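# Slide the paper roll onto the wooden holder's post

## Task

Fit the paper roll over the post of the wooden holder so that it sits down on the holder's base, then release it so no gripper (or wrist camera cable) is touching the roll.

## Robot and tools

ROBOT. Two arms, left_arm and right_arm, each with a parallel two-finger gripper and a wrist camera. Fixed camera cam_high views the table from above; cam_left_wrist and cam_right_wrist ride on the hands. All images are 672x504. Calibration lines (K, distortion D, T_world_to_cam) are given per camera; they are approximate, and a wrist camera's picture may lag while its arm moves.

FRAME. A single scene frame is used for everything: origin at table-top height, halfway between the two arms' nominal bases, +x forward over the table, +z up, left_arm on the +y side (arm names do not match image left/right). Positions are in metres, orientations are quaternions written w first (qw, qx, qy, qz). Reported hand poses may be off by a few centimetres, more when reaching far. A BASES line, if present, gives each arm's true base location. On the gripper, +z runs along the fingers and the fingers close along its y axis; end_effector_position sits between the pads, roughly 1 cm short of the fingertips.

ROW FORMAT. Every command row has 16 numbers even if one arm is idle: left_arm x, y, z, qw, qx, qy, qz, opening, then the same eight for right_arm. x, y, z, quaternion are an absolute target pose of that gripper in the scene frame (not an offset). Opening ranges -1 (shut) to +1 (fully open, 0.094 m). To hold an arm still, repeat its last reported position and quaternion plus its desired opening in every call; to keep an orientation, keep sending the same target quaternion rather than the drifting reported one.

TOOLS.
execute_actions(actions, cameras): actions is a list holding at most one item. Empty list = look: returns full state and pictures. {"rows": [...], "steps": n} = act: 1 to 15 rows, n from 5 to 15 control steps of 1/30 s (default 15); one row per step, the final row repeats. Each target must lie within 0.6 m of that arm's last reported position along each gripper axis, or the call is rejected and nothing moves. {"steps": n} alone = wait up to 300 steps, counted from the previous result including your reply time. Pictures come only for the empty list or when cameras names them (["all"] for all, [] for none).
move(target, speed, blend, blocking, cameras): drives both grippers in straight lines to one 16-number row, or through a list of up to 15 rows, all arms finishing together; no 0.6 m limit. speed is m/s per path, 0.002 to 2.9, default 0.25 (rotation capped at twice that in rad/s); one number or one per target. blend (m) rounds corners at intermediate targets; 0 stops at each. Paths last 0.5 s minimum and are cut off at 10 s. blocking=false returns about 0.5 s after starting. Changed openings in the first row are sent at the start; in later rows only after everything comes to rest there. The result adds a move: line with the ending (done, off_target, moving, held, fault) and active limits (paced = pose clipped, held = steps withheld). done means at rest within 10 mm and 2 degrees; neither done nor off_target tells you about contact.
wait(seconds): 0 to 10 s, sends nothing new, ends early when a running move finishes.
stop(): brakes a running move; fingers continue.
zoom_image(camera, region): enlarges [x0, y0, x1, y1] pixels (at most 504x504) of that camera's most recent picture.
finished_scene(scene): ends the current scene, given its number; irreversible, the result reports success. Call it only once the roll is seated and released.

RESULTS. Per arm: end_effector_position, end_effector_quat_wxyz, Hand target (where the controller now drives), grip_measured (same scale as opening; reads up to ~2.7 mm wide when empty, and narrower than a squeezed part, more so for round ones), Joint positions (last value = finger gap in metres), Joint velocities (may say within noise or be absent), Joint torques (include arm weight, noisy, first three wrap at ±28 N m), motor temperatures. Joint ranges in rad: waist -2.618 to 3.054, shoulder 0 to 3.142, elbow 0 to 3.142 (straight 2.901), wrist pitch and yaw ±1.571, wrist roll ±2.094.

CONTROL NOTES. Commanded orientation is clipped per step to within 40 degrees of the current one. Friction can leave a free gripper a centimetre or more off its target. The simulation runs while you think; each action's last 5 steps execute after its result. Avoid paths near an arm's own base and small wrist moves near the waist axis, which can flip the shoulder. The arms do not avoid obstacles; faster moves and targets placed deeper past contact strike and press harder. Grippers squeeze about 50 to 64 N per pad; close gently on the roll. To release, command an opening well above grip_measured.

AVOID. Dropping the roll, letting go while it moves, knocking anything off the table, slamming or shoving hard, collisions or squeezing between the two arms (can fail the task), and arm stops. Loose objects may get brief random nudges. Motors heat when holding loads, stretched out, or straining at unreachable poses: MOTOR HOT at 75 °C, fold-away fault at 90 °C, collapse at 100 °C.

Each tool is called in YAML: its name, and indented under it one key for each argument.

## Session

execute_actions:
  actions: []
  cameras: ["all"]

Scene clock: 0.00 s of 4400.00 s.
left_arm: end_effector_position=(+0.3990, +0.2155, +0.3339) grip_measured=+1.000 end_effector_quat_wxyz=(+0.613, -0.149, +0.751, -0.193) | right_arm: end_effector_position=(+0.2363, -0.1520, +0.2376) grip_measured=+1.000 end_effector_quat_wxyz=(+0.503, -0.064, +0.821, +0.263)
Joint positions: left_arm=[-0.192 0.968 0.891 -0.096 -0.063 -0.512 0.094] | right_arm=[0.621 0.795 0.631 -0.201 0.071 0.431 0.094]
Joint velocities: within noise
Joint torques (N m): no reading
Motor temperatures (°C): left_arm=[23 24 21 24 22 21 23] | right_arm=[23 23 23 22 22 23 24]
Heat: left arm: 24 °C; right arm: 24 °C.
Hand target: left_arm +0.3971, +0.2160, +0.3393; +0.618, -0.147, +0.748, -0.193 | right_arm +0.2363, -0.1523, +0.2440; +0.509, -0.063, +0.816, +0.265

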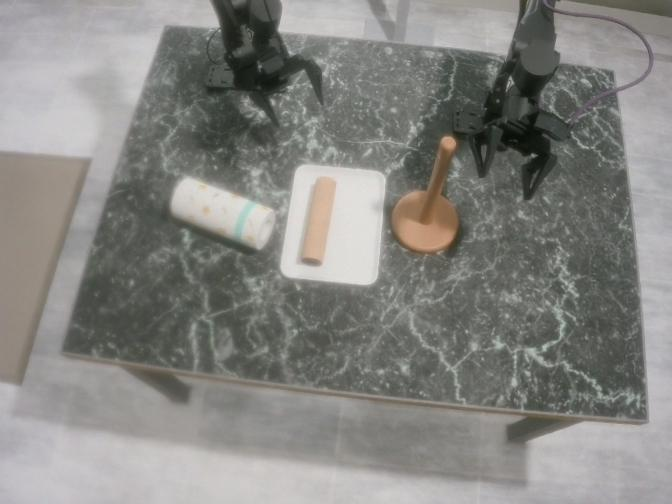

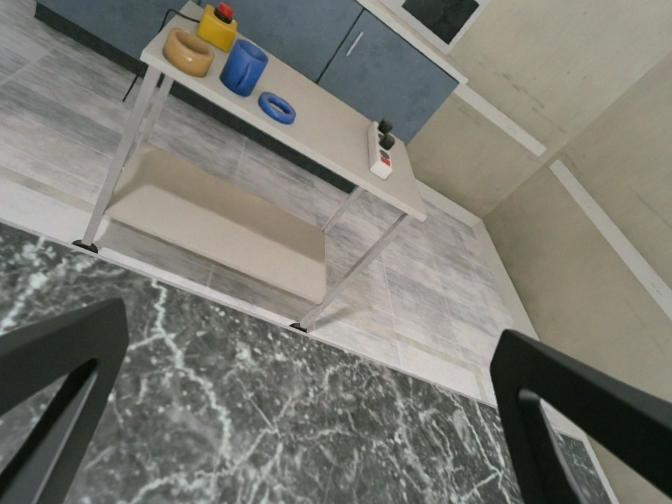

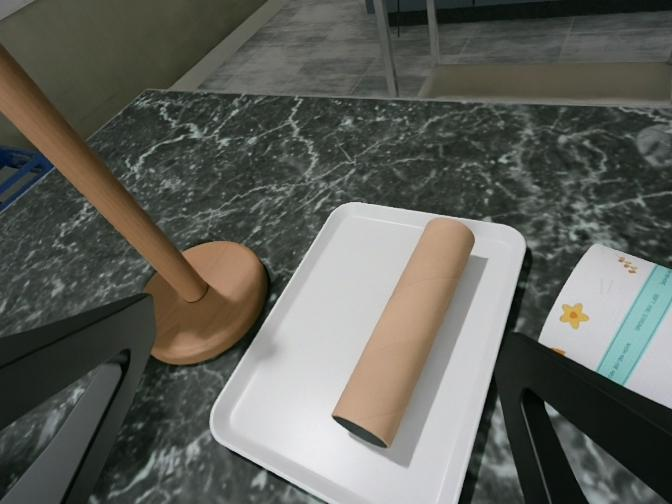

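zoom_image:
  camera: "cam_high"
  region: [140, 110, 500, 300]

zoom_image:
  camera: "cam_right_wrist"
  region: [0, 0, 504, 504]

zoom_image:
  camera: "cam_high"
  region: [150, 160, 300, 270]

zoom_image:
  camera: "cam_high"
  region: [370, 120, 490, 270]

Scaled by 1.400 from the camera's 672x504 image, which has a finer 960x720 frame.

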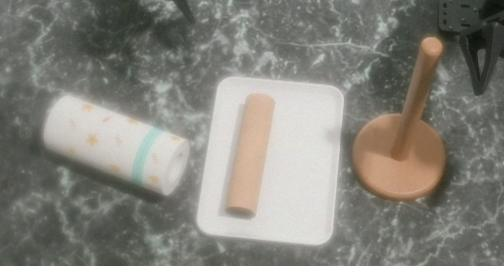

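Scaled by 1.000.

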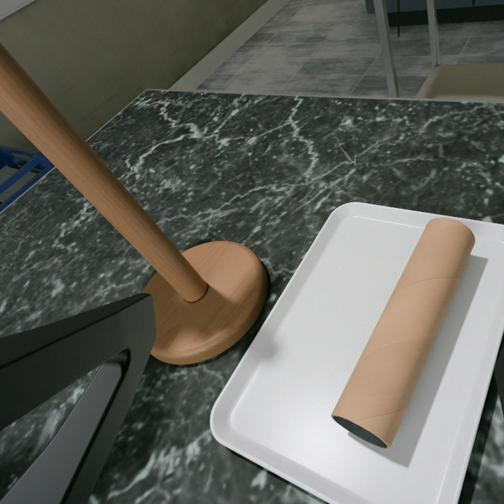

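Scaled by 3.360 from the camera's 672x504 image, which has a finer 960x720 frame.

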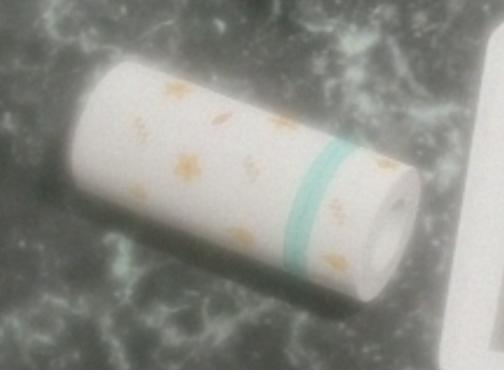

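Scaled by 3.360 from the camera's 672x504 image, which has a finer 960x720 frame.

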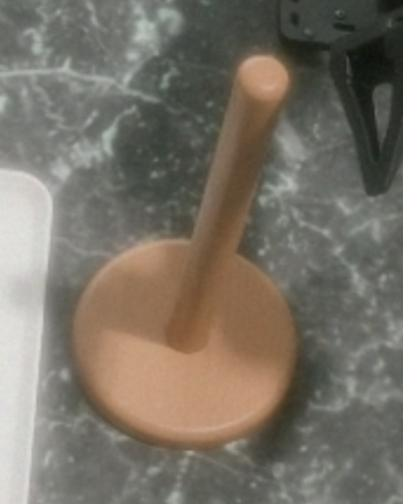

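move:
  target: [0.314, 0.502, 0.334, 0.6383, -0.4455, 0.6231, 0.0769, 1.0, 0.274, 0.006, 0.36, 0.5836, -0.3993, 0.5836, 0.3993, 1.0]
  speed: 0.35

Scene clock: 25.63 s of 4400.00 s.
left_arm: end_effector_position=(+0.3141, +0.4994, +0.3259) grip_measured=+1.000 end_effector_quat_wxyz=(+0.631, -0.446, +0.630, +0.074) | right_arm: end_effector_position=(+0.2695, +0.0040, +0.3463) grip_measured=+1.000 end_effector_quat_wxyz=(+0.572, -0.395, +0.598, +0.398)
Joint positions: left_arm=[0.649 0.958 0.873 -0.11 -0.064 -0.512 0.094] | right_arm=[0.618 1.36 1.028 0.3 -0.561 0.006 0.094]
Joint torques (N m): left_arm=[0.42 -2.3 9.2 2.25 -0.04 -0.03] | right_arm=[-0.54 -5.12 11.48 1.98 -0.17 -0.02]
Motor temperatures (°C): left_arm=[23 24 23 30 22 21 23] | right_arm=[23 23 24 28 22 23 24]
Heat: left arm: 30 °C; right arm: 28 °C.
Hand target: left_arm +0.3138, +0.5019, +0.3340; +0.638, -0.445, +0.623, +0.077 | right_arm +0.2735, +0.0056, +0.3596; +0.584, -0.399, +0.584, +0.399
Off the commanded pose: left_arm 0.009 m, 1 deg | right_arm 0.015 m, 2 deg.
Kept back: nothing.
move: off_target (right_arm)
camera_calibration:
cam_left_wrist: T_world_to_cam=[[0.611407, -0.542295, 0.576279, -0.113031], [-0.108053, -0.778647, -0.618089, 0.649209], [0.783905, 0.315635, -0.534666, -0.126001], [0, 0, 0, 1]] pos_world=[0.238029, 0.483978, 0.399038]
cam_right_wrist: T_world_to_cam=[[0.934725, -0.341671, 0.0977267, -0.285222], [-0.093385, -0.501491, -0.860108, 0.348742], [0.342883, 0.794838, -0.500663, 0.181659], [0, 0, 0, 1]] pos_world=[0.236884, -0.06695, 0.418779]

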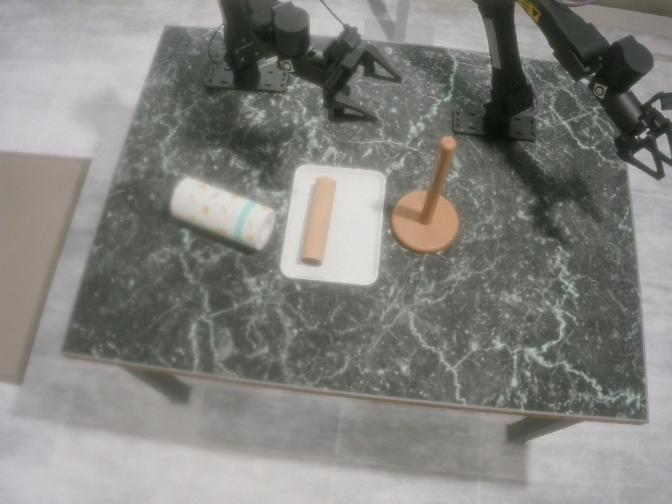

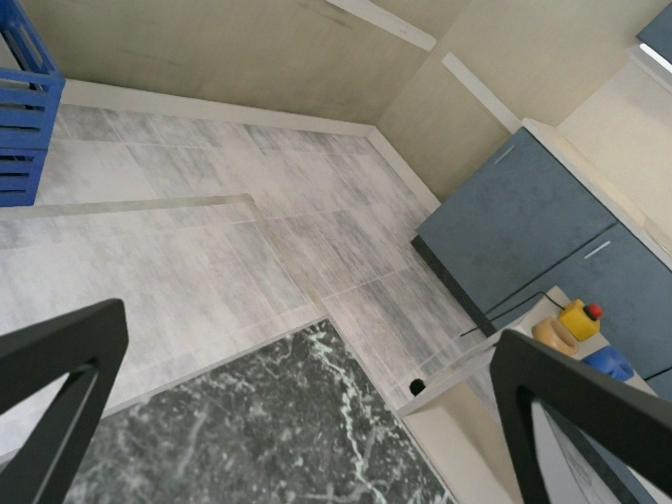

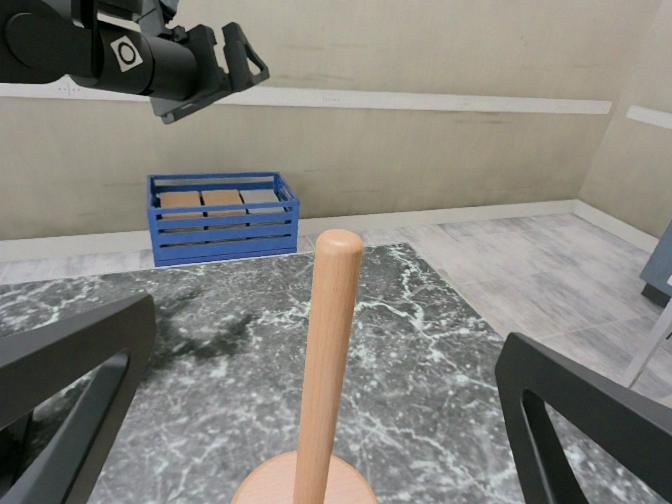

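zoom_image:
  camera: "cam_right_wrist"
  region: [220, 210, 420, 504]

zoom_image:
  camera: "cam_high"
  region: [300, 20, 480, 155]

Scaled by 1.714 from the camera's 672x504 image, which has a finer 960x720 frame.

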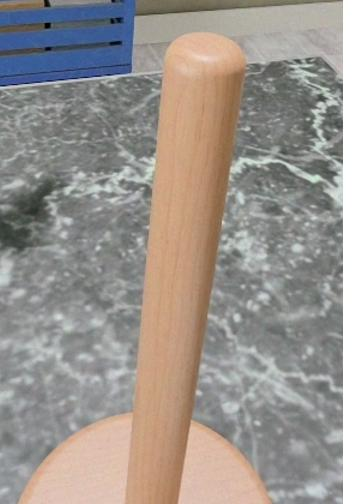

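Scaled by 2.800 from the camera's 672x504 image, which has a finer 960x720 frame.

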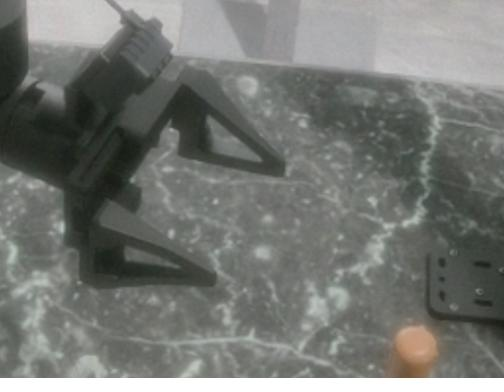

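zoom_image:
  camera: "cam_high"
  region: [385, 130, 475, 260]

zoom_image:
  camera: "cam_high"
  region: [425, 130, 470, 175]

zoom_image:
  camera: "cam_high"
  region: [240, 200, 285, 255]

Scaled by 3.877 from the camera's 672x504 image, which has a finer 960x720 frame.

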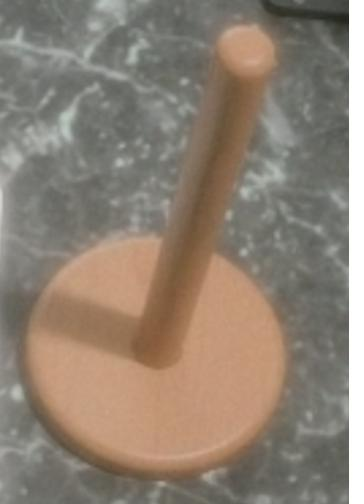

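Scaled by 11.200 from the camera's 672x504 image, which has a finer 960x720 frame.

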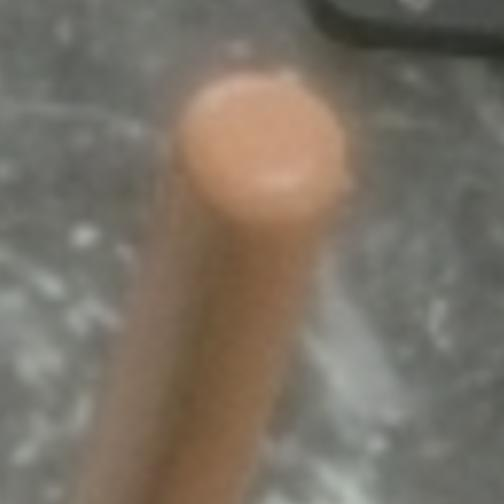

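Scaled by 9.164 from the camera's 672x504 image, which has a finer 960x720 frame.

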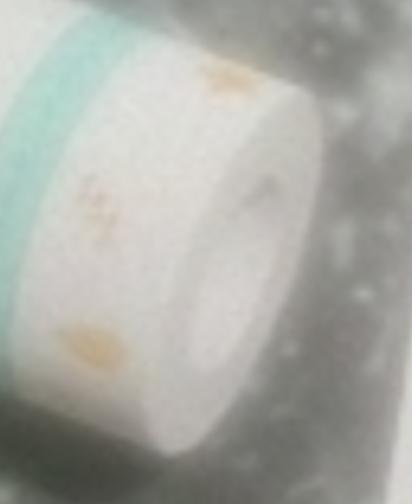

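zoom_image:
  camera: "cam_right_wrist"
  region: [290, 215, 390, 315]

zoom_image:
  camera: "cam_right_wrist"
  region: [210, 400, 410, 504]

zoom_image:
  camera: "cam_high"
  region: [410, 165, 450, 225]

zoom_image:
  camera: "cam_high"
  region: [360, 65, 420, 135]

Scaled by 5.040 from the camera's 672x504 image, which has a finer 960x720 frame.

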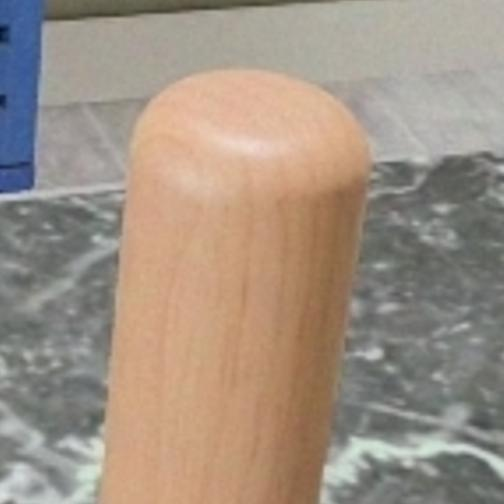

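Scaled by 2.520 from the camera's 672x504 image, which has a finer 960x720 frame.

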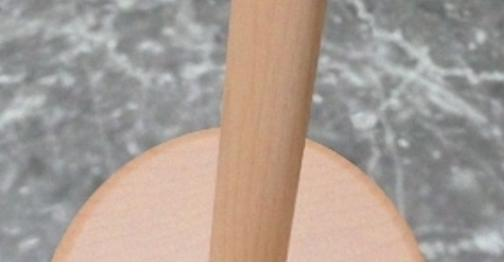

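Scaled by 8.400 from the camera's 672x504 image, which has a finer 960x720 frame.

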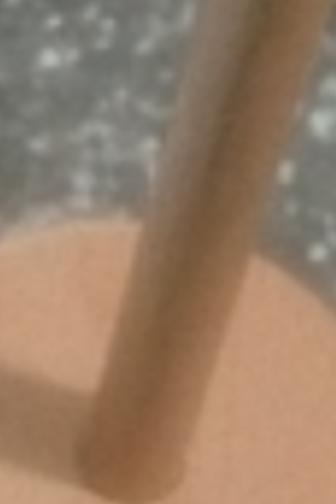

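Scaled by 7.200 from the camera's 672x504 image, which has a finer 960x720 frame.

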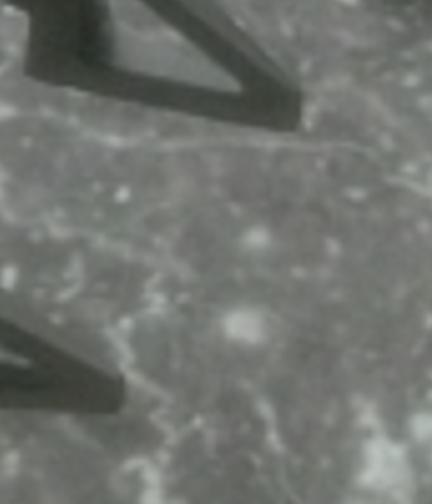

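move:
  target: [0.314, 0.502, 0.334, 0.6383, -0.4455, 0.6231, 0.0769, 1.0, 0.321, 0.117, 0.292, 0.5836, -0.3993, 0.5836, 0.3993, 1.0]
  speed: 0.2

Scene clock: 38.33 s of 4400.00 s.
left_arm: end_effector_position=(+0.3142, +0.4994, +0.3261) grip_measured=+1.000 end_effector_quat_wxyz=(+0.632, -0.446, +0.630, +0.074) | right_arm: end_effector_position=(+0.3157, +0.1109, +0.2843) grip_measured=+1.000 end_effector_quat_wxyz=(+0.572, -0.401, +0.592, +0.401)
Joint positions: left_arm=[0.649 0.958 0.873 -0.109 -0.064 -0.512 0.094] | right_arm=[0.763 1.817 1.235 0.557 -0.431 0.005 0.094]
Joint torques (N m): left_arm=[0.39 -2.3 9.2 2.27 -0.06 -0.03] | right_arm=[0.34 -9.25 11.12 2.01 0.11 -0.02]
Heat: left arm: 30 °C; right arm: 29 °C.
Hand target: left_arm +0.3138, +0.5019, +0.3340; +0.638, -0.445, +0.623, +0.077 | right_arm +0.3206, +0.1164, +0.2920; +0.584, -0.399, +0.584, +0.399
Off the commanded pose: left_arm 0.008 m, 1 deg | right_arm 0.011 m, 2 deg.
Kept back: nothing.
move: off_target (right_arm)
camera_calibration:
cam_left_wrist: T_world_to_cam=[[0.610846, -0.542793, 0.576406, -0.112821], [-0.107508, -0.778135, -0.618827, 0.649248], [0.784417, 0.31604, -0.533675, -0.126608], [0, 0, 0, 1]] pos_world=[0.238028, 0.483978, 0.399236]
cam_right_wrist: T_world_to_cam=[[0.938807, -0.327787, 0.105818, -0.290883], [-0.0779134, -0.501339, -0.861736, 0.348914], [0.335516, 0.800759, -0.4962, 0.0502323], [0, 0, 0, 1]] pos_world=[0.283414, 0.0393527, 0.356378]

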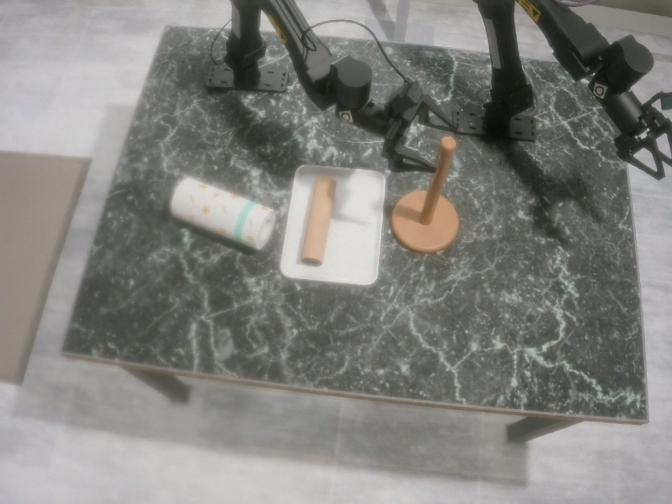

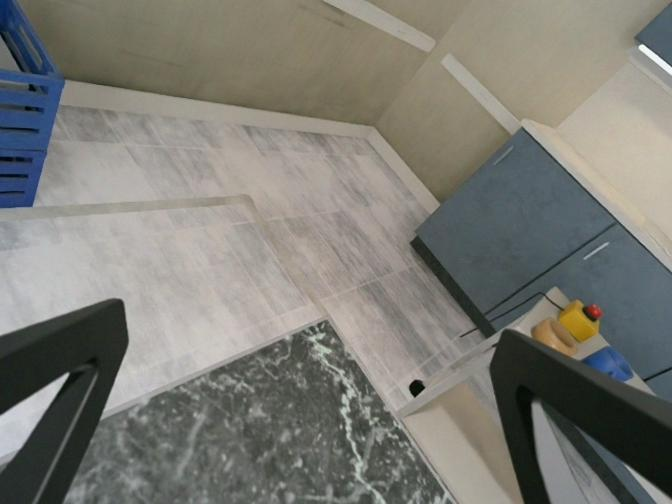

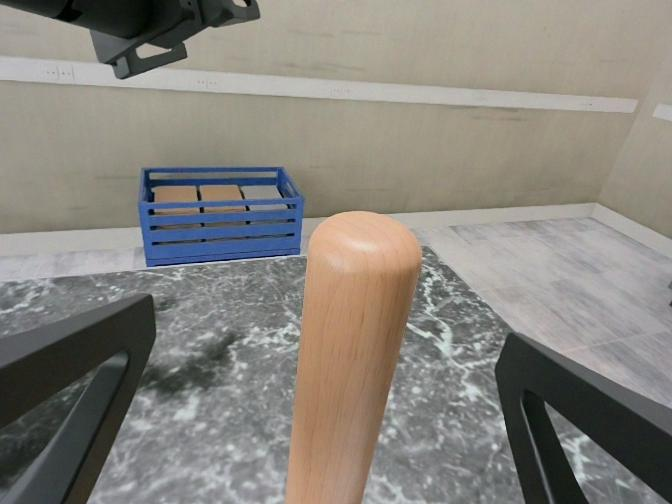

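zoom_image:
  camera: "cam_right_wrist"
  region: [240, 200, 480, 440]

zoom_image:
  camera: "cam_high"
  region: [370, 90, 480, 180]

Scaled by 2.100 from the camera's 672x504 image, which has a finer 960x720 frame.

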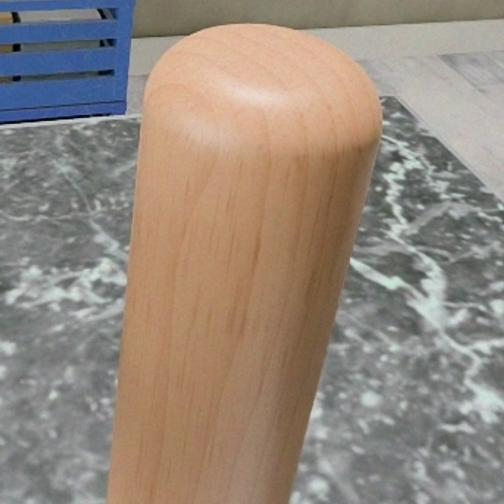

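Scaled by 4.582 from the camera's 672x504 image, which has a finer 960x720 frame.

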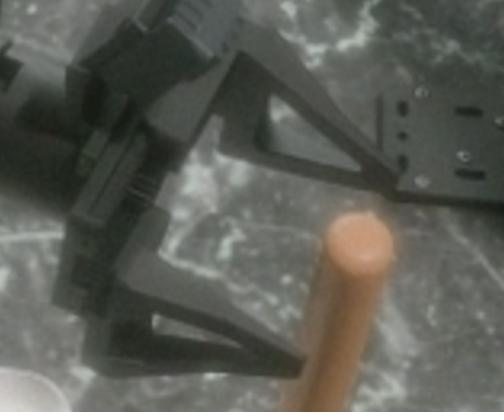

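zoom_image:
  camera: "cam_right_wrist"
  region: [90, 260, 230, 400]

zoom_image:
  camera: "cam_right_wrist"
  region: [450, 300, 590, 440]

zoom_image:
  camera: "cam_high"
  region: [425, 120, 475, 180]

Scaled by 3.600 from the camera's 672x504 image, which has a finer 960x720 frame.

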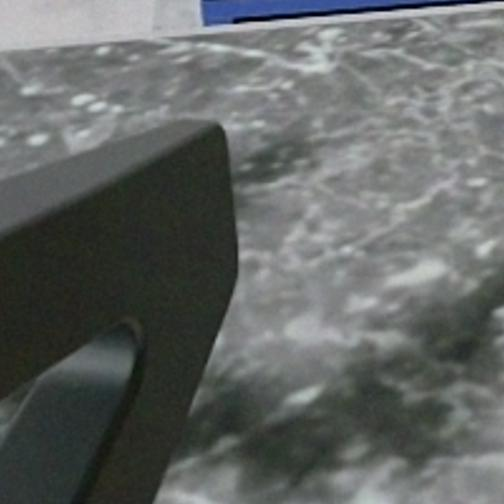

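Scaled by 3.600 from the camera's 672x504 image, which has a finer 960x720 frame.

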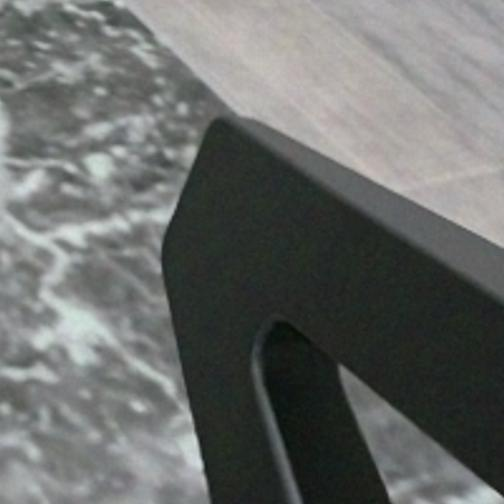

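Scaled by 8.400 from the camera's 672x504 image, which has a finer 960x720 frame.

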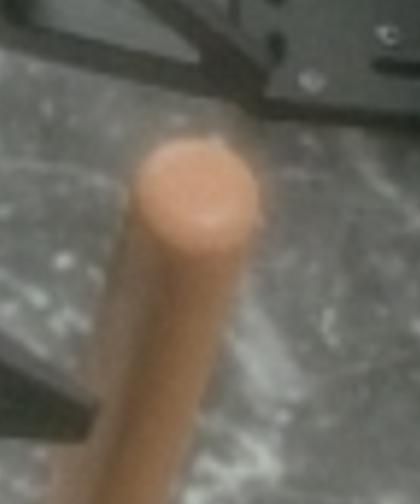

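move:
  target:
    - [0.314, 0.502, 0.334, 0.6383, -0.4455, 0.6231, 0.0769, 1.0, 0.283, 0.012, 0.31, 0.5836, -0.3993, 0.5836, 0.3993, 1.0]
    - [0.314, 0.502, 0.334, 0.6383, -0.4455, 0.6231, 0.0769, 1.0, 0.372, -0.29, 0.17, 0.0, -0.6008, 0.7994, 0.0, 1.0]
  speed: 0.4
  blend: 0.04

Scene clock: 47.77 s of 4400.00 s.
left_arm: end_effector_position=(+0.3142, +0.4994, +0.3261) grip_measured=+1.000 end_effector_quat_wxyz=(+0.632, -0.446, +0.630, +0.074) | right_arm: end_effector_position=(+0.3685, -0.2875, +0.1716) grip_measured=+1.000 end_effector_quat_wxyz=(+0.019, -0.599, +0.800, -0.007)
Joint positions: left_arm=[0.649 0.958 0.873 -0.109 -0.064 -0.512 0.094] | right_arm=[0.091 2.066 2.103 -1.568 -0.008 -1.181 0.094]
Joint torques (N m): left_arm=[0.4 -2.24 9.17 2.25 -0.07 -0.03] | right_arm=[-0.34 -9.95 9.2 0.14 0.05 -0.04]
Heat: left arm: 31 °C; right arm: 29 °C.
Hand target: left_arm +0.3138, +0.5019, +0.3339; +0.638, -0.446, +0.623, +0.077 | right_arm +0.3718, -0.2900, +0.1697; +0.013, -0.601, +0.799, -0.007
Off the commanded pose: left_arm 0.008 m, 1 deg | right_arm 0.005 m, 2 deg.
joint sent to its limit (right arm) — joint 4 (wrist pitch), lower limit.
Kept back: nothing.
move: done
camera_calibration:
cam_left_wrist: T_world_to_cam=[[0.610846, -0.542793, 0.576406, -0.112821], [-0.107508, -0.778135, -0.618827, 0.649248], [0.784417, 0.31604, -0.533675, -0.126608], [0, 0, 0, 1]] pos_world=[0.238028, 0.483978, 0.399236]
cam_right_wrist: T_world_to_cam=[[0.98676, -0.161836, 0.0106539, -0.412774], [-0.148502, -0.875143, 0.460513, -0.252131], [-0.0652038, -0.455998, -0.887589, 0.149124], [0, 0, 0, 1]] pos_world=[0.37959, -0.219452, 0.252868]

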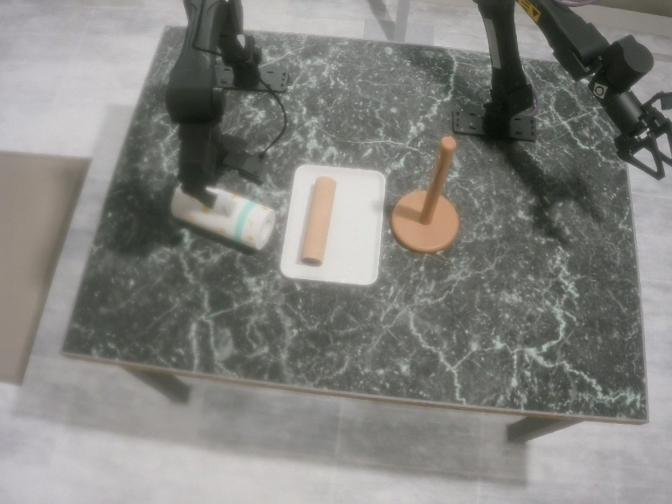

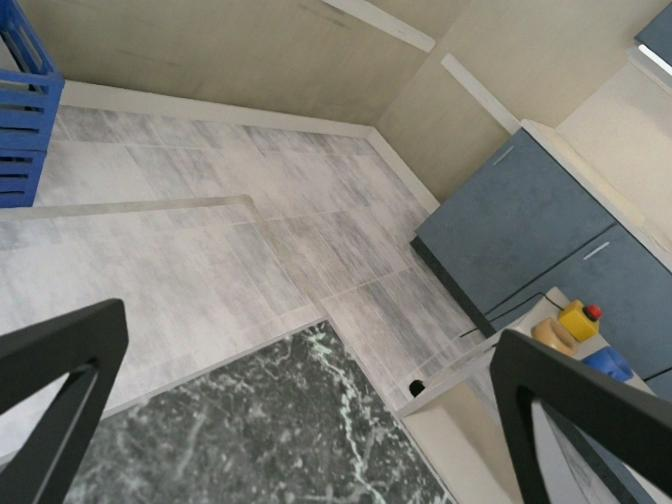

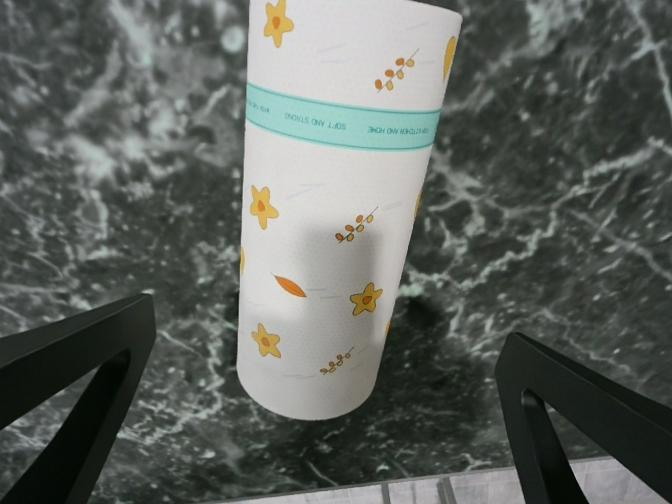

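move:
  target: [0.314, 0.502, 0.334, 0.6383, -0.4455, 0.6231, 0.0769, 1.0, 0.372, -0.29, 0.11, 0.0, -0.5965, 0.8026, 0.0, 1.0]
  speed: 0.15
  cameras: ["cam_high", "cam_right_wrist"]

Scene clock: 52.50 s of 4400.00 s.
left_arm: end_effector_position=(+0.3142, +0.4994, +0.3261) grip_measured=+1.000 end_effector_quat_wxyz=(+0.632, -0.446, +0.630, +0.074) | right_arm: end_effector_position=(+0.3727, -0.2876, +0.1195) grip_measured=+1.000 end_effector_quat_wxyz=(+0.010, -0.600, +0.800, -0.003)
Joint positions: left_arm=[0.649 0.958 0.873 -0.109 -0.064 -0.512 0.094] | right_arm=[0.091 2.066 1.894 -1.378 -0.005 -1.182 0.094]
Joint torques (N m): left_arm=[0.31 -2.26 9.21 2.24 -0.07 -0.05] | right_arm=[-0.25 -11.11 5.12 0.34 0.07 0.08]
Heat: left arm: 31 °C; right arm: 28 °C.
Hand target: left_arm +0.3138, +0.5019, +0.3339; +0.638, -0.446, +0.623, +0.077 | right_arm +0.3718, -0.2900, +0.1102; +0.000, -0.596, +0.803, +0.000
Off the commanded pose: left_arm 0.008 m, 1 deg | right_arm 0.010 m, 1 deg.
Kept back: nothing.
move: done
camera_calibration:
cam_right_wrist: T_world_to_cam=[[0.986896, -0.161196, -0.0072485, -0.414152], [-0.139112, -0.872736, 0.467952, -0.231309], [-0.0817579, -0.460812, -0.883724, 0.1074], [0, 0, 0, 1]] pos_world=[0.385328, -0.21914, 0.200151]
Images, in order (width x height): cam_high 672x504, cam_right_wrist 672x504.

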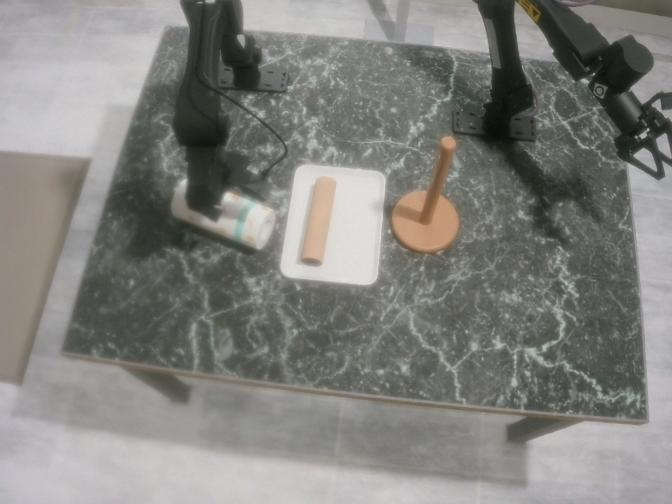

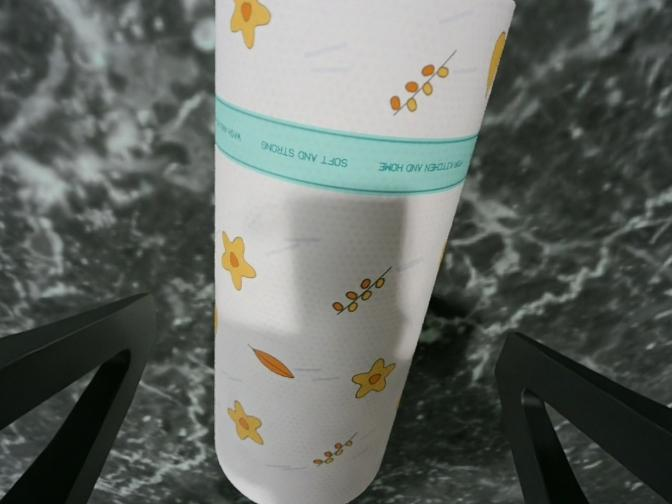

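zoom_image:
  camera: "cam_right_wrist"
  region: [130, 0, 530, 504]

Scaled by 1.000.

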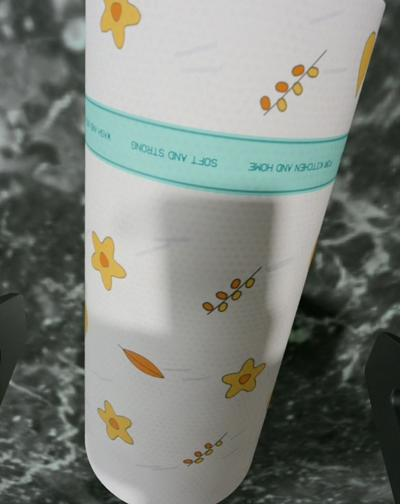

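move:
  target: [0.314, 0.502, 0.334, 0.6383, -0.4455, 0.6231, 0.0769, 1.0, 0.371, -0.29, 0.048, 0.0, -0.5965, 0.8026, 0.0, 1.0]
  speed: 0.12
  cameras: ["cam_high", "cam_right_wrist"]

Scene clock: 55.93 s of 4400.00 s.
left_arm: end_effector_position=(+0.3142, +0.4994, +0.3261) grip_measured=+1.000 end_effector_quat_wxyz=(+0.632, -0.446, +0.630, +0.074) | right_arm: end_effector_position=(+0.3742, -0.2878, +0.0621) grip_measured=+1.000 end_effector_quat_wxyz=(+0.015, -0.600, +0.800, -0.007)
Joint positions: left_arm=[0.649 0.958 0.873 -0.109 -0.064 -0.512 0.094] | right_arm=[0.091 2.071 1.672 -1.14 -0.003 -1.182 0.094]
Joint torques (N m): left_arm=[0.36 -2.26 9.18 2.25 -0.06 -0.03] | right_arm=[-0.27 -10.09 5.11 0.33 0.04 0.07]
Heat: left arm: 31 °C; right arm: 27 °C.
Hand target: left_arm +0.3138, +0.5019, +0.3339; +0.638, -0.446, +0.623, +0.077 | right_arm +0.3707, -0.2901, +0.0483; +0.000, -0.596, +0.803, +0.000
Off the commanded pose: left_arm 0.008 m, 1 deg | right_arm 0.015 m, 2 deg.
Kept back: nothing.
move: off_target (right_arm)
camera_calibration:
cam_right_wrist: T_world_to_cam=[[0.986907, -0.161201, 0.00544181, -0.416871], [-0.145075, -0.872426, 0.466719, -0.202023], [-0.0704881, -0.461397, -0.884389, 0.0524732], [0, 0, 0, 1]] pos_world=[0.385803, -0.219239, 0.142963]
Images, in order (width x height): cam_high 672x504, cam_right_wrist 672x504.

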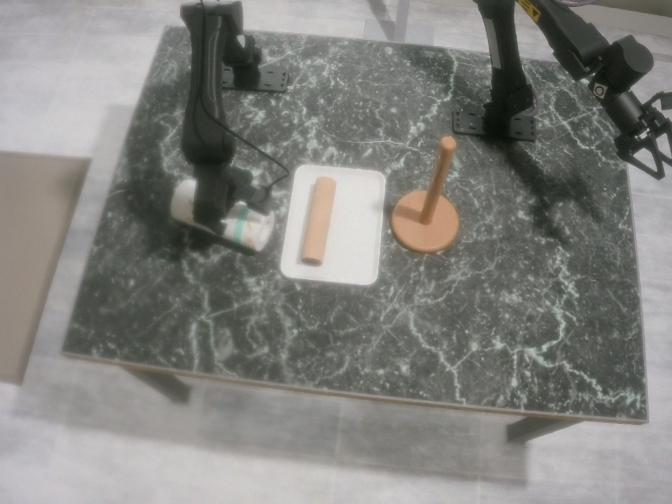

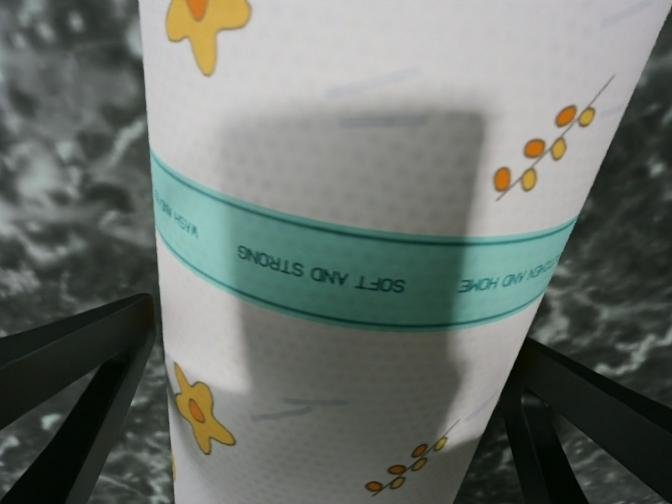

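move:
  target: [0.314, 0.502, 0.334, 0.6383, -0.4455, 0.6231, 0.0769, 1.0, 0.3725, -0.29, 0.032, 0.0, -0.5965, 0.8026, 0.0, 1.0]
  speed: 0.1
  cameras: ["cam_right_wrist"]

Scene clock: 57.80 s of 4400.00 s.
left_arm: end_effector_position=(+0.3142, +0.4994, +0.3261) grip_measured=+1.000 end_effector_quat_wxyz=(+0.632, -0.446, +0.630, +0.074) | right_arm: end_effector_position=(+0.3765, -0.2876, +0.0470) grip_measured=+1.000 end_effector_quat_wxyz=(+0.015, -0.600, +0.800, -0.008)
Joint positions: left_arm=[0.649 0.958 0.873 -0.109 -0.064 -0.512 0.094] | right_arm=[0.091 2.089 1.639 -1.086 -0.003 -1.182 0.094]
Joint torques (N m): left_arm=[0.34 -2.28 9.16 2.27 -0.05 -0.03] | right_arm=[-0.25 -10.07 4.93 0.36 0.02 0.07]
Heat: left arm: 32 °C; right arm: 27 °C.
Hand target: left_arm +0.3138, +0.5019, +0.3339; +0.638, -0.446, +0.623, +0.077 | right_arm +0.3721, -0.2901, +0.0323; +0.000, -0.596, +0.803, +0.000
Off the commanded pose: left_arm 0.008 m, 1 deg | right_arm 0.016 m, 2 deg.
Kept back: nothing.
move: off_target (right_arm)
camera_calibration:
cam_right_wrist: T_world_to_cam=[[0.986886, -0.16126, 0.00721619, -0.419156], [-0.145982, -0.87252, 0.466259, -0.194094], [-0.0688927, -0.461198, -0.884619, 0.0388213], [0, 0, 0, 1]] pos_world=[0.387999, -0.21904, 0.127865]
Images, in order (width x height): cam_right_wrist 672x504.

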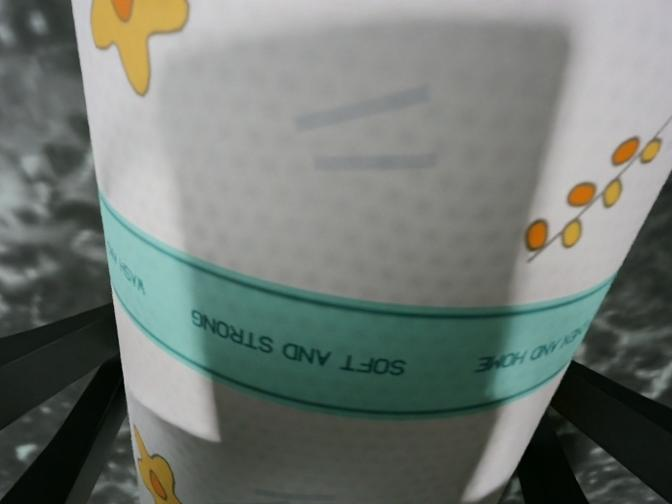

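execute_actions:
  actions:
    - {"rows": [[0.314, 0.502, 0.334, 0.6383, -0.4455, 0.6231, 0.0769, 1.0, 0.3725, -0.29, 0.034, 0.0, -0.5965, 0.8026, 0.0, 0.96], [0.314, 0.502, 0.334, 0.6383, -0.4455, 0.6231, 0.0769, 1.0, 0.3725, -0.29, 0.034, 0.0, -0.5965, 0.8026, 0.0, 0.93], [0.314, 0.502, 0.334, 0.6383, -0.4455, 0.6231, 0.0769, 1.0, 0.3725, -0.29, 0.034, 0.0, -0.5965, 0.8026, 0.0, 0.9], [0.314, 0.502, 0.334, 0.6383, -0.4455, 0.6231, 0.0769, 1.0, 0.3725, -0.29, 0.034, 0.0, -0.5965, 0.8026, 0.0, 0.88], [0.314, 0.502, 0.334, 0.6383, -0.4455, 0.6231, 0.0769, 1.0, 0.3725, -0.29, 0.034, 0.0, -0.5965, 0.8026, 0.0, 0.86], [0.314, 0.502, 0.334, 0.6383, -0.4455, 0.6231, 0.0769, 1.0, 0.3725, -0.29, 0.034, 0.0, -0.5965, 0.8026, 0.0, 0.845], [0.314, 0.502, 0.334, 0.6383, -0.4455, 0.6231, 0.0769, 1.0, 0.3725, -0.29, 0.034, 0.0, -0.5965, 0.8026, 0.0, 0.83], [0.314, 0.502, 0.334, 0.6383, -0.4455, 0.6231, 0.0769, 1.0, 0.3725, -0.29, 0.034, 0.0, -0.5965, 0.8026, 0.0, 0.815], [0.314, 0.502, 0.334, 0.6383, -0.4455, 0.6231, 0.0769, 1.0, 0.3725, -0.29, 0.034, 0.0, -0.5965, 0.8026, 0.0, 0.8], [0.314, 0.502, 0.334, 0.6383, -0.4455, 0.6231, 0.0769, 1.0, 0.3725, -0.29, 0.034, 0.0, -0.5965, 0.8026, 0.0, 0.79], [0.314, 0.502, 0.334, 0.6383, -0.4455, 0.6231, 0.0769, 1.0, 0.3725, -0.29, 0.034, 0.0, -0.5965, 0.8026, 0.0, 0.78], [0.314, 0.502, 0.334, 0.6383, -0.4455, 0.6231, 0.0769, 1.0, 0.3725, -0.29, 0.034, 0.0, -0.5965, 0.8026, 0.0, 0.77], [0.314, 0.502, 0.334, 0.6383, -0.4455, 0.6231, 0.0769, 1.0, 0.3725, -0.29, 0.034, 0.0, -0.5965, 0.8026, 0.0, 0.76], [0.314, 0.502, 0.334, 0.6383, -0.4455, 0.6231, 0.0769, 1.0, 0.3725, -0.29, 0.034, 0.0, -0.5965, 0.8026, 0.0, 0.75], [0.314, 0.502, 0.334, 0.6383, -0.4455, 0.6231, 0.0769, 1.0, 0.3725, -0.29, 0.034, 0.0, -0.5965, 0.8026, 0.0, 0.74]], "steps": 15}
  cameras: []

execute_actions:
  actions:
    - {"rows": [[0.314, 0.502, 0.334, 0.6383, -0.4455, 0.6231, 0.0769, 1.0, 0.3725, -0.29, 0.034, 0.0, -0.5965, 0.8026, 0.0, 0.72], [0.314, 0.502, 0.334, 0.6383, -0.4455, 0.6231, 0.0769, 1.0, 0.3725, -0.29, 0.034, 0.0, -0.5965, 0.8026, 0.0, 0.7], [0.314, 0.502, 0.334, 0.6383, -0.4455, 0.6231, 0.0769, 1.0, 0.3725, -0.29, 0.034, 0.0, -0.5965, 0.8026, 0.0, 0.68], [0.314, 0.502, 0.334, 0.6383, -0.4455, 0.6231, 0.0769, 1.0, 0.3725, -0.29, 0.034, 0.0, -0.5965, 0.8026, 0.0, 0.66], [0.314, 0.502, 0.334, 0.6383, -0.4455, 0.6231, 0.0769, 1.0, 0.3725, -0.29, 0.034, 0.0, -0.5965, 0.8026, 0.0, 0.64]], "steps": 12}
  cameras: ["cam_right_wrist", "cam_high"]

Scene clock: 60.00 s of 4400.00 s.
left_arm: end_effector_position=(+0.3142, +0.4995, +0.3262) grip_measured=+1.000 end_effector_quat_wxyz=(+0.632, -0.446, +0.630, +0.074) | right_arm: end_effector_position=(+0.3770, -0.2875, +0.0471) grip_measured=+0.806 end_effector_quat_wxyz=(+0.016, -0.600, +0.800, -0.008)
Joint positions: left_arm=[0.649 0.958 0.873 -0.108 -0.064 -0.512 0.094] | right_arm=[0.091 2.089 1.639 -1.084 -0.003 -1.182 0.085]
Joint velocities: left_arm=[within noise] | right_arm=[-0.032 0.007 0.002 -0.022 0.022 -0.022 -0.012]
Joint torques (N m): left_arm=[0.34 -2.28 9.16 2.25 -0.07 -0.02] | right_arm=[-0.29 -10.25 5.41 0.28 0.04 0.07]
Heat: left arm: 32 °C; right arm: 27 °C.
Steps of this call (1-56: nothing new was sent; 57-66: this action's first 10). Readings (end_effector_position of left_arm | right_arm):
57: (+0.3142, +0.4995, +0.3262) | (+0.3770, -0.2875, +0.0471)
58: (+0.3142, +0.4995, +0.3262) | (+0.3770, -0.2875, +0.0471)
60: (+0.3142, +0.4995, +0.3262) | (+0.3770, -0.2875, +0.0471)
64: (+0.3142, +0.4995, +0.3262) | (+0.3770, -0.2875, +0.0471)
66: the state above
No camera images: "cameras" was empty.

Scene clock: 60.40 s of 4400.00 s.
left_arm: end_effector_position=(+0.3142, +0.4995, +0.3262) grip_measured=+1.000 end_effector_quat_wxyz=(+0.632, -0.446, +0.630, +0.074) | right_arm: end_effector_position=(+0.3770, -0.2875, +0.0471) grip_measured=+0.763 end_effector_quat_wxyz=(+0.016, -0.600, +0.800, -0.008)
Joint positions: left_arm=[0.649 0.958 0.873 -0.108 -0.064 -0.512 0.094] | right_arm=[0.091 2.089 1.639 -1.084 -0.003 -1.182 0.083]
Joint torques (N m): left_arm=[0.39 -2.3 9.17 2.25 -0.06 -0.04] | right_arm=[-0.29 -10.17 5.45 0.29 0.03 0.09]
Heat: left arm: 32 °C; right arm: 27 °C.
Off your previous action's commanded pose at its last step (step 5 of this call): left_arm 0.008 m, 1 deg | right_arm 0.014 m, 2 deg.
Steps of this call (1-5: your previous action's last 5; 6-12: this action's first 7). Readings (end_effector_position of left_arm | right_arm):
6: (+0.3142, +0.4995, +0.3262) | (+0.3770, -0.2875, +0.0471)
7: (+0.3142, +0.4995, +0.3262) | (+0.3770, -0.2875, +0.0471)
9: (+0.3142, +0.4995, +0.3262) | (+0.3770, -0.2875, +0.0471)
12: the state above
camera_calibration:
cam_right_wrist: T_world_to_cam=[[0.986882, -0.16119, 0.00903356, -0.419665], [-0.146794, -0.872637, 0.465786, -0.193748], [-0.0671972, -0.461002, -0.884851, 0.0383459], [0, 0, 0, 1]] pos_world=[0.388295, -0.21904, 0.127966]
Images, in order (width x height): cam_high 672x504, cam_right_wrist 672x504.

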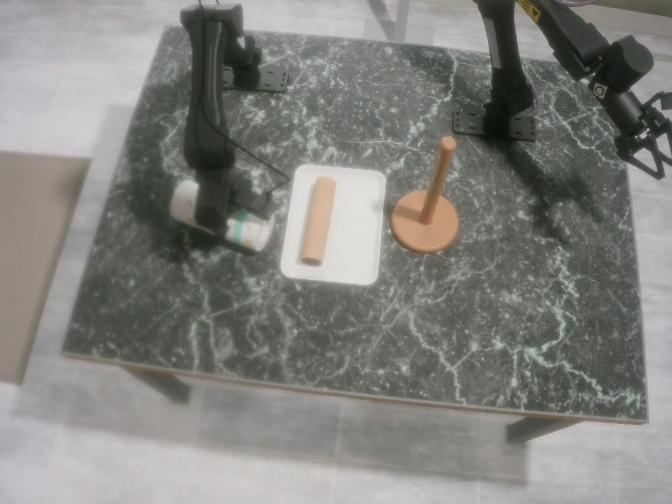

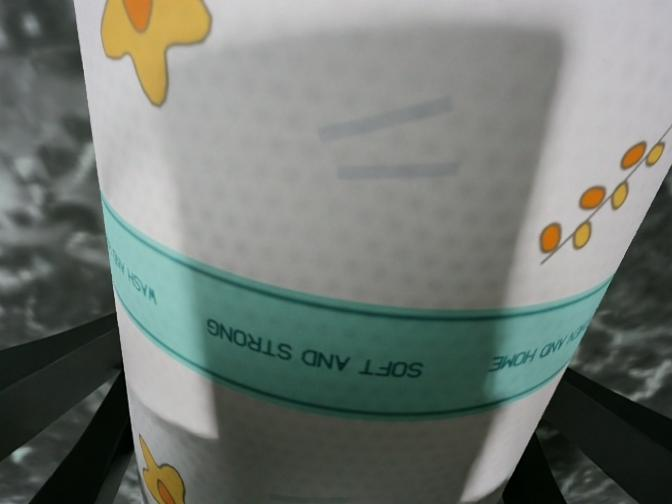

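execute_actions:
  actions:
    - {"rows": [[0.314, 0.502, 0.334, 0.6383, -0.4455, 0.6231, 0.0769, 1.0, 0.3725, -0.29, 0.034, 0.0, -0.5965, 0.8026, 0.0, 0.62], [0.314, 0.502, 0.334, 0.6383, -0.4455, 0.6231, 0.0769, 1.0, 0.3725, -0.29, 0.034, 0.0, -0.5965, 0.8026, 0.0, 0.6], [0.314, 0.502, 0.334, 0.6383, -0.4455, 0.6231, 0.0769, 1.0, 0.3725, -0.29, 0.034, 0.0, -0.5965, 0.8026, 0.0, 0.58]], "steps": 12}
  cameras: []

Scene clock: 60.97 s of 4400.00 s.
left_arm: end_effector_position=(+0.3142, +0.4995, +0.3262) grip_measured=+1.000 end_effector_quat_wxyz=(+0.632, -0.446, +0.630, +0.074) | right_arm: end_effector_position=(+0.3770, -0.2875, +0.0471) grip_measured=+0.744 end_effector_quat_wxyz=(+0.016, -0.600, +0.800, -0.008)
Joint positions: left_arm=[0.649 0.958 0.873 -0.108 -0.064 -0.512 0.094] | right_arm=[0.091 2.089 1.639 -1.084 -0.003 -1.182 0.082]
Joint torques (N m): left_arm=[0.43 -2.28 9.17 2.24 -0.06 -0.02] | right_arm=[-0.28 -10.22 5.45 0.28 0.03 0.07]
Heat: left arm: 32 °C; right arm: 27 °C.
Off your previous action's commanded pose at its last step (step 5 of this call): left_arm 0.008 m, 1 deg | right_arm 0.014 m, 2 deg.
Steps of this call (1-5: your previous action's last 5; 6-10: nothing new was sent; 11-17: this action's first 7). Readings (end_effector_position of left_arm | right_arm):
11: (+0.3142, +0.4995, +0.3262) | (+0.3770, -0.2875, +0.0471)
12: (+0.3142, +0.4995, +0.3262) | (+0.3770, -0.2875, +0.0471)
14: (+0.3142, +0.4995, +0.3262) | (+0.3770, -0.2875, +0.0471)
17: the state above
No camera images: "cameras" was empty.

move:
  target: [0.314, 0.502, 0.334, 0.6383, -0.4455, 0.6231, 0.0769, 1.0, 0.372, -0.285, 0.13, 0.0, -0.5965, 0.8026, 0.0, 0.55]
  speed: 0.15
  cameras: ["cam_high", "cam_right_wrist"]

Scene clock: 63.93 s of 4400.00 s.
left_arm: end_effector_position=(+0.3142, +0.4995, +0.3262) grip_measured=+1.000 end_effector_quat_wxyz=(+0.632, -0.446, +0.630, +0.074) | right_arm: end_effector_position=(+0.3693, -0.2883, +0.1226) grip_measured=+0.740 end_effector_quat_wxyz=(-0.005, -0.595, +0.803, +0.005)
Joint positions: left_arm=[0.649 0.958 0.873 -0.108 -0.064 -0.512 0.094] | right_arm=[0.091 2.089 1.94 -1.435 -0.003 -1.171 0.082]
Joint torques (N m): left_arm=[0.35 -2.24 9.17 2.25 -0.05 -0.04] | right_arm=[0.69 -12.44 9.37 0 0.03 0.09]
Heat: left arm: 32 °C; right arm: 26 °C.
Hand target: left_arm +0.3138, +0.5019, +0.3340; +0.638, -0.445, +0.623, +0.077 | right_arm +0.3719, -0.2851, +0.1299; +0.000, -0.596, +0.803, +0.000
Off your previous action's commanded pose at its last step (step 5 of this call): left_arm 0.008 m, 1 deg | right_arm 0.014 m, 2 deg.
Off the commanded pose: left_arm 0.008 m, 1 deg | right_arm 0.009 m, 1 deg.
Kept back: nothing.
move: done
camera_calibration:
cam_right_wrist: T_world_to_cam=[[0.984317, -0.172178, -0.0384, -0.409274], [-0.133345, -0.868706, 0.477042, -0.235903], [-0.115495, -0.46444, -0.878041, 0.120269], [0, 0, 0, 1]] pos_world=[0.385289, -0.219541, 0.202421]
Images, in order (width x height): cam_high 672x504, cam_right_wrist 672x504.

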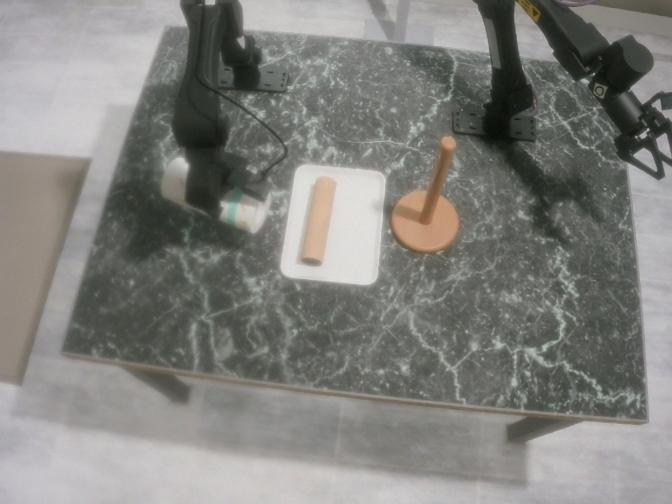

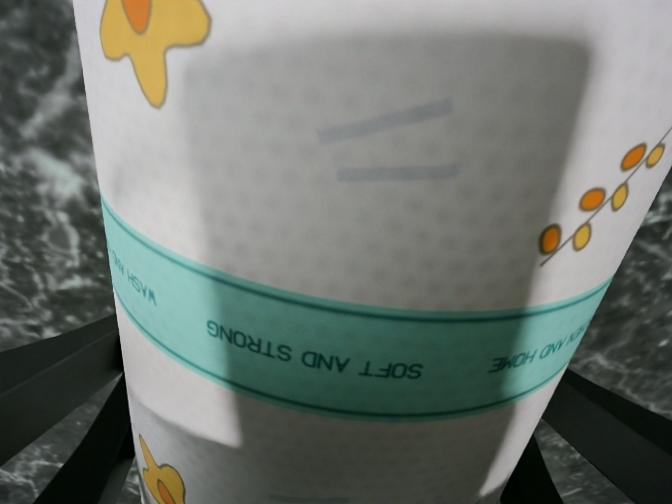

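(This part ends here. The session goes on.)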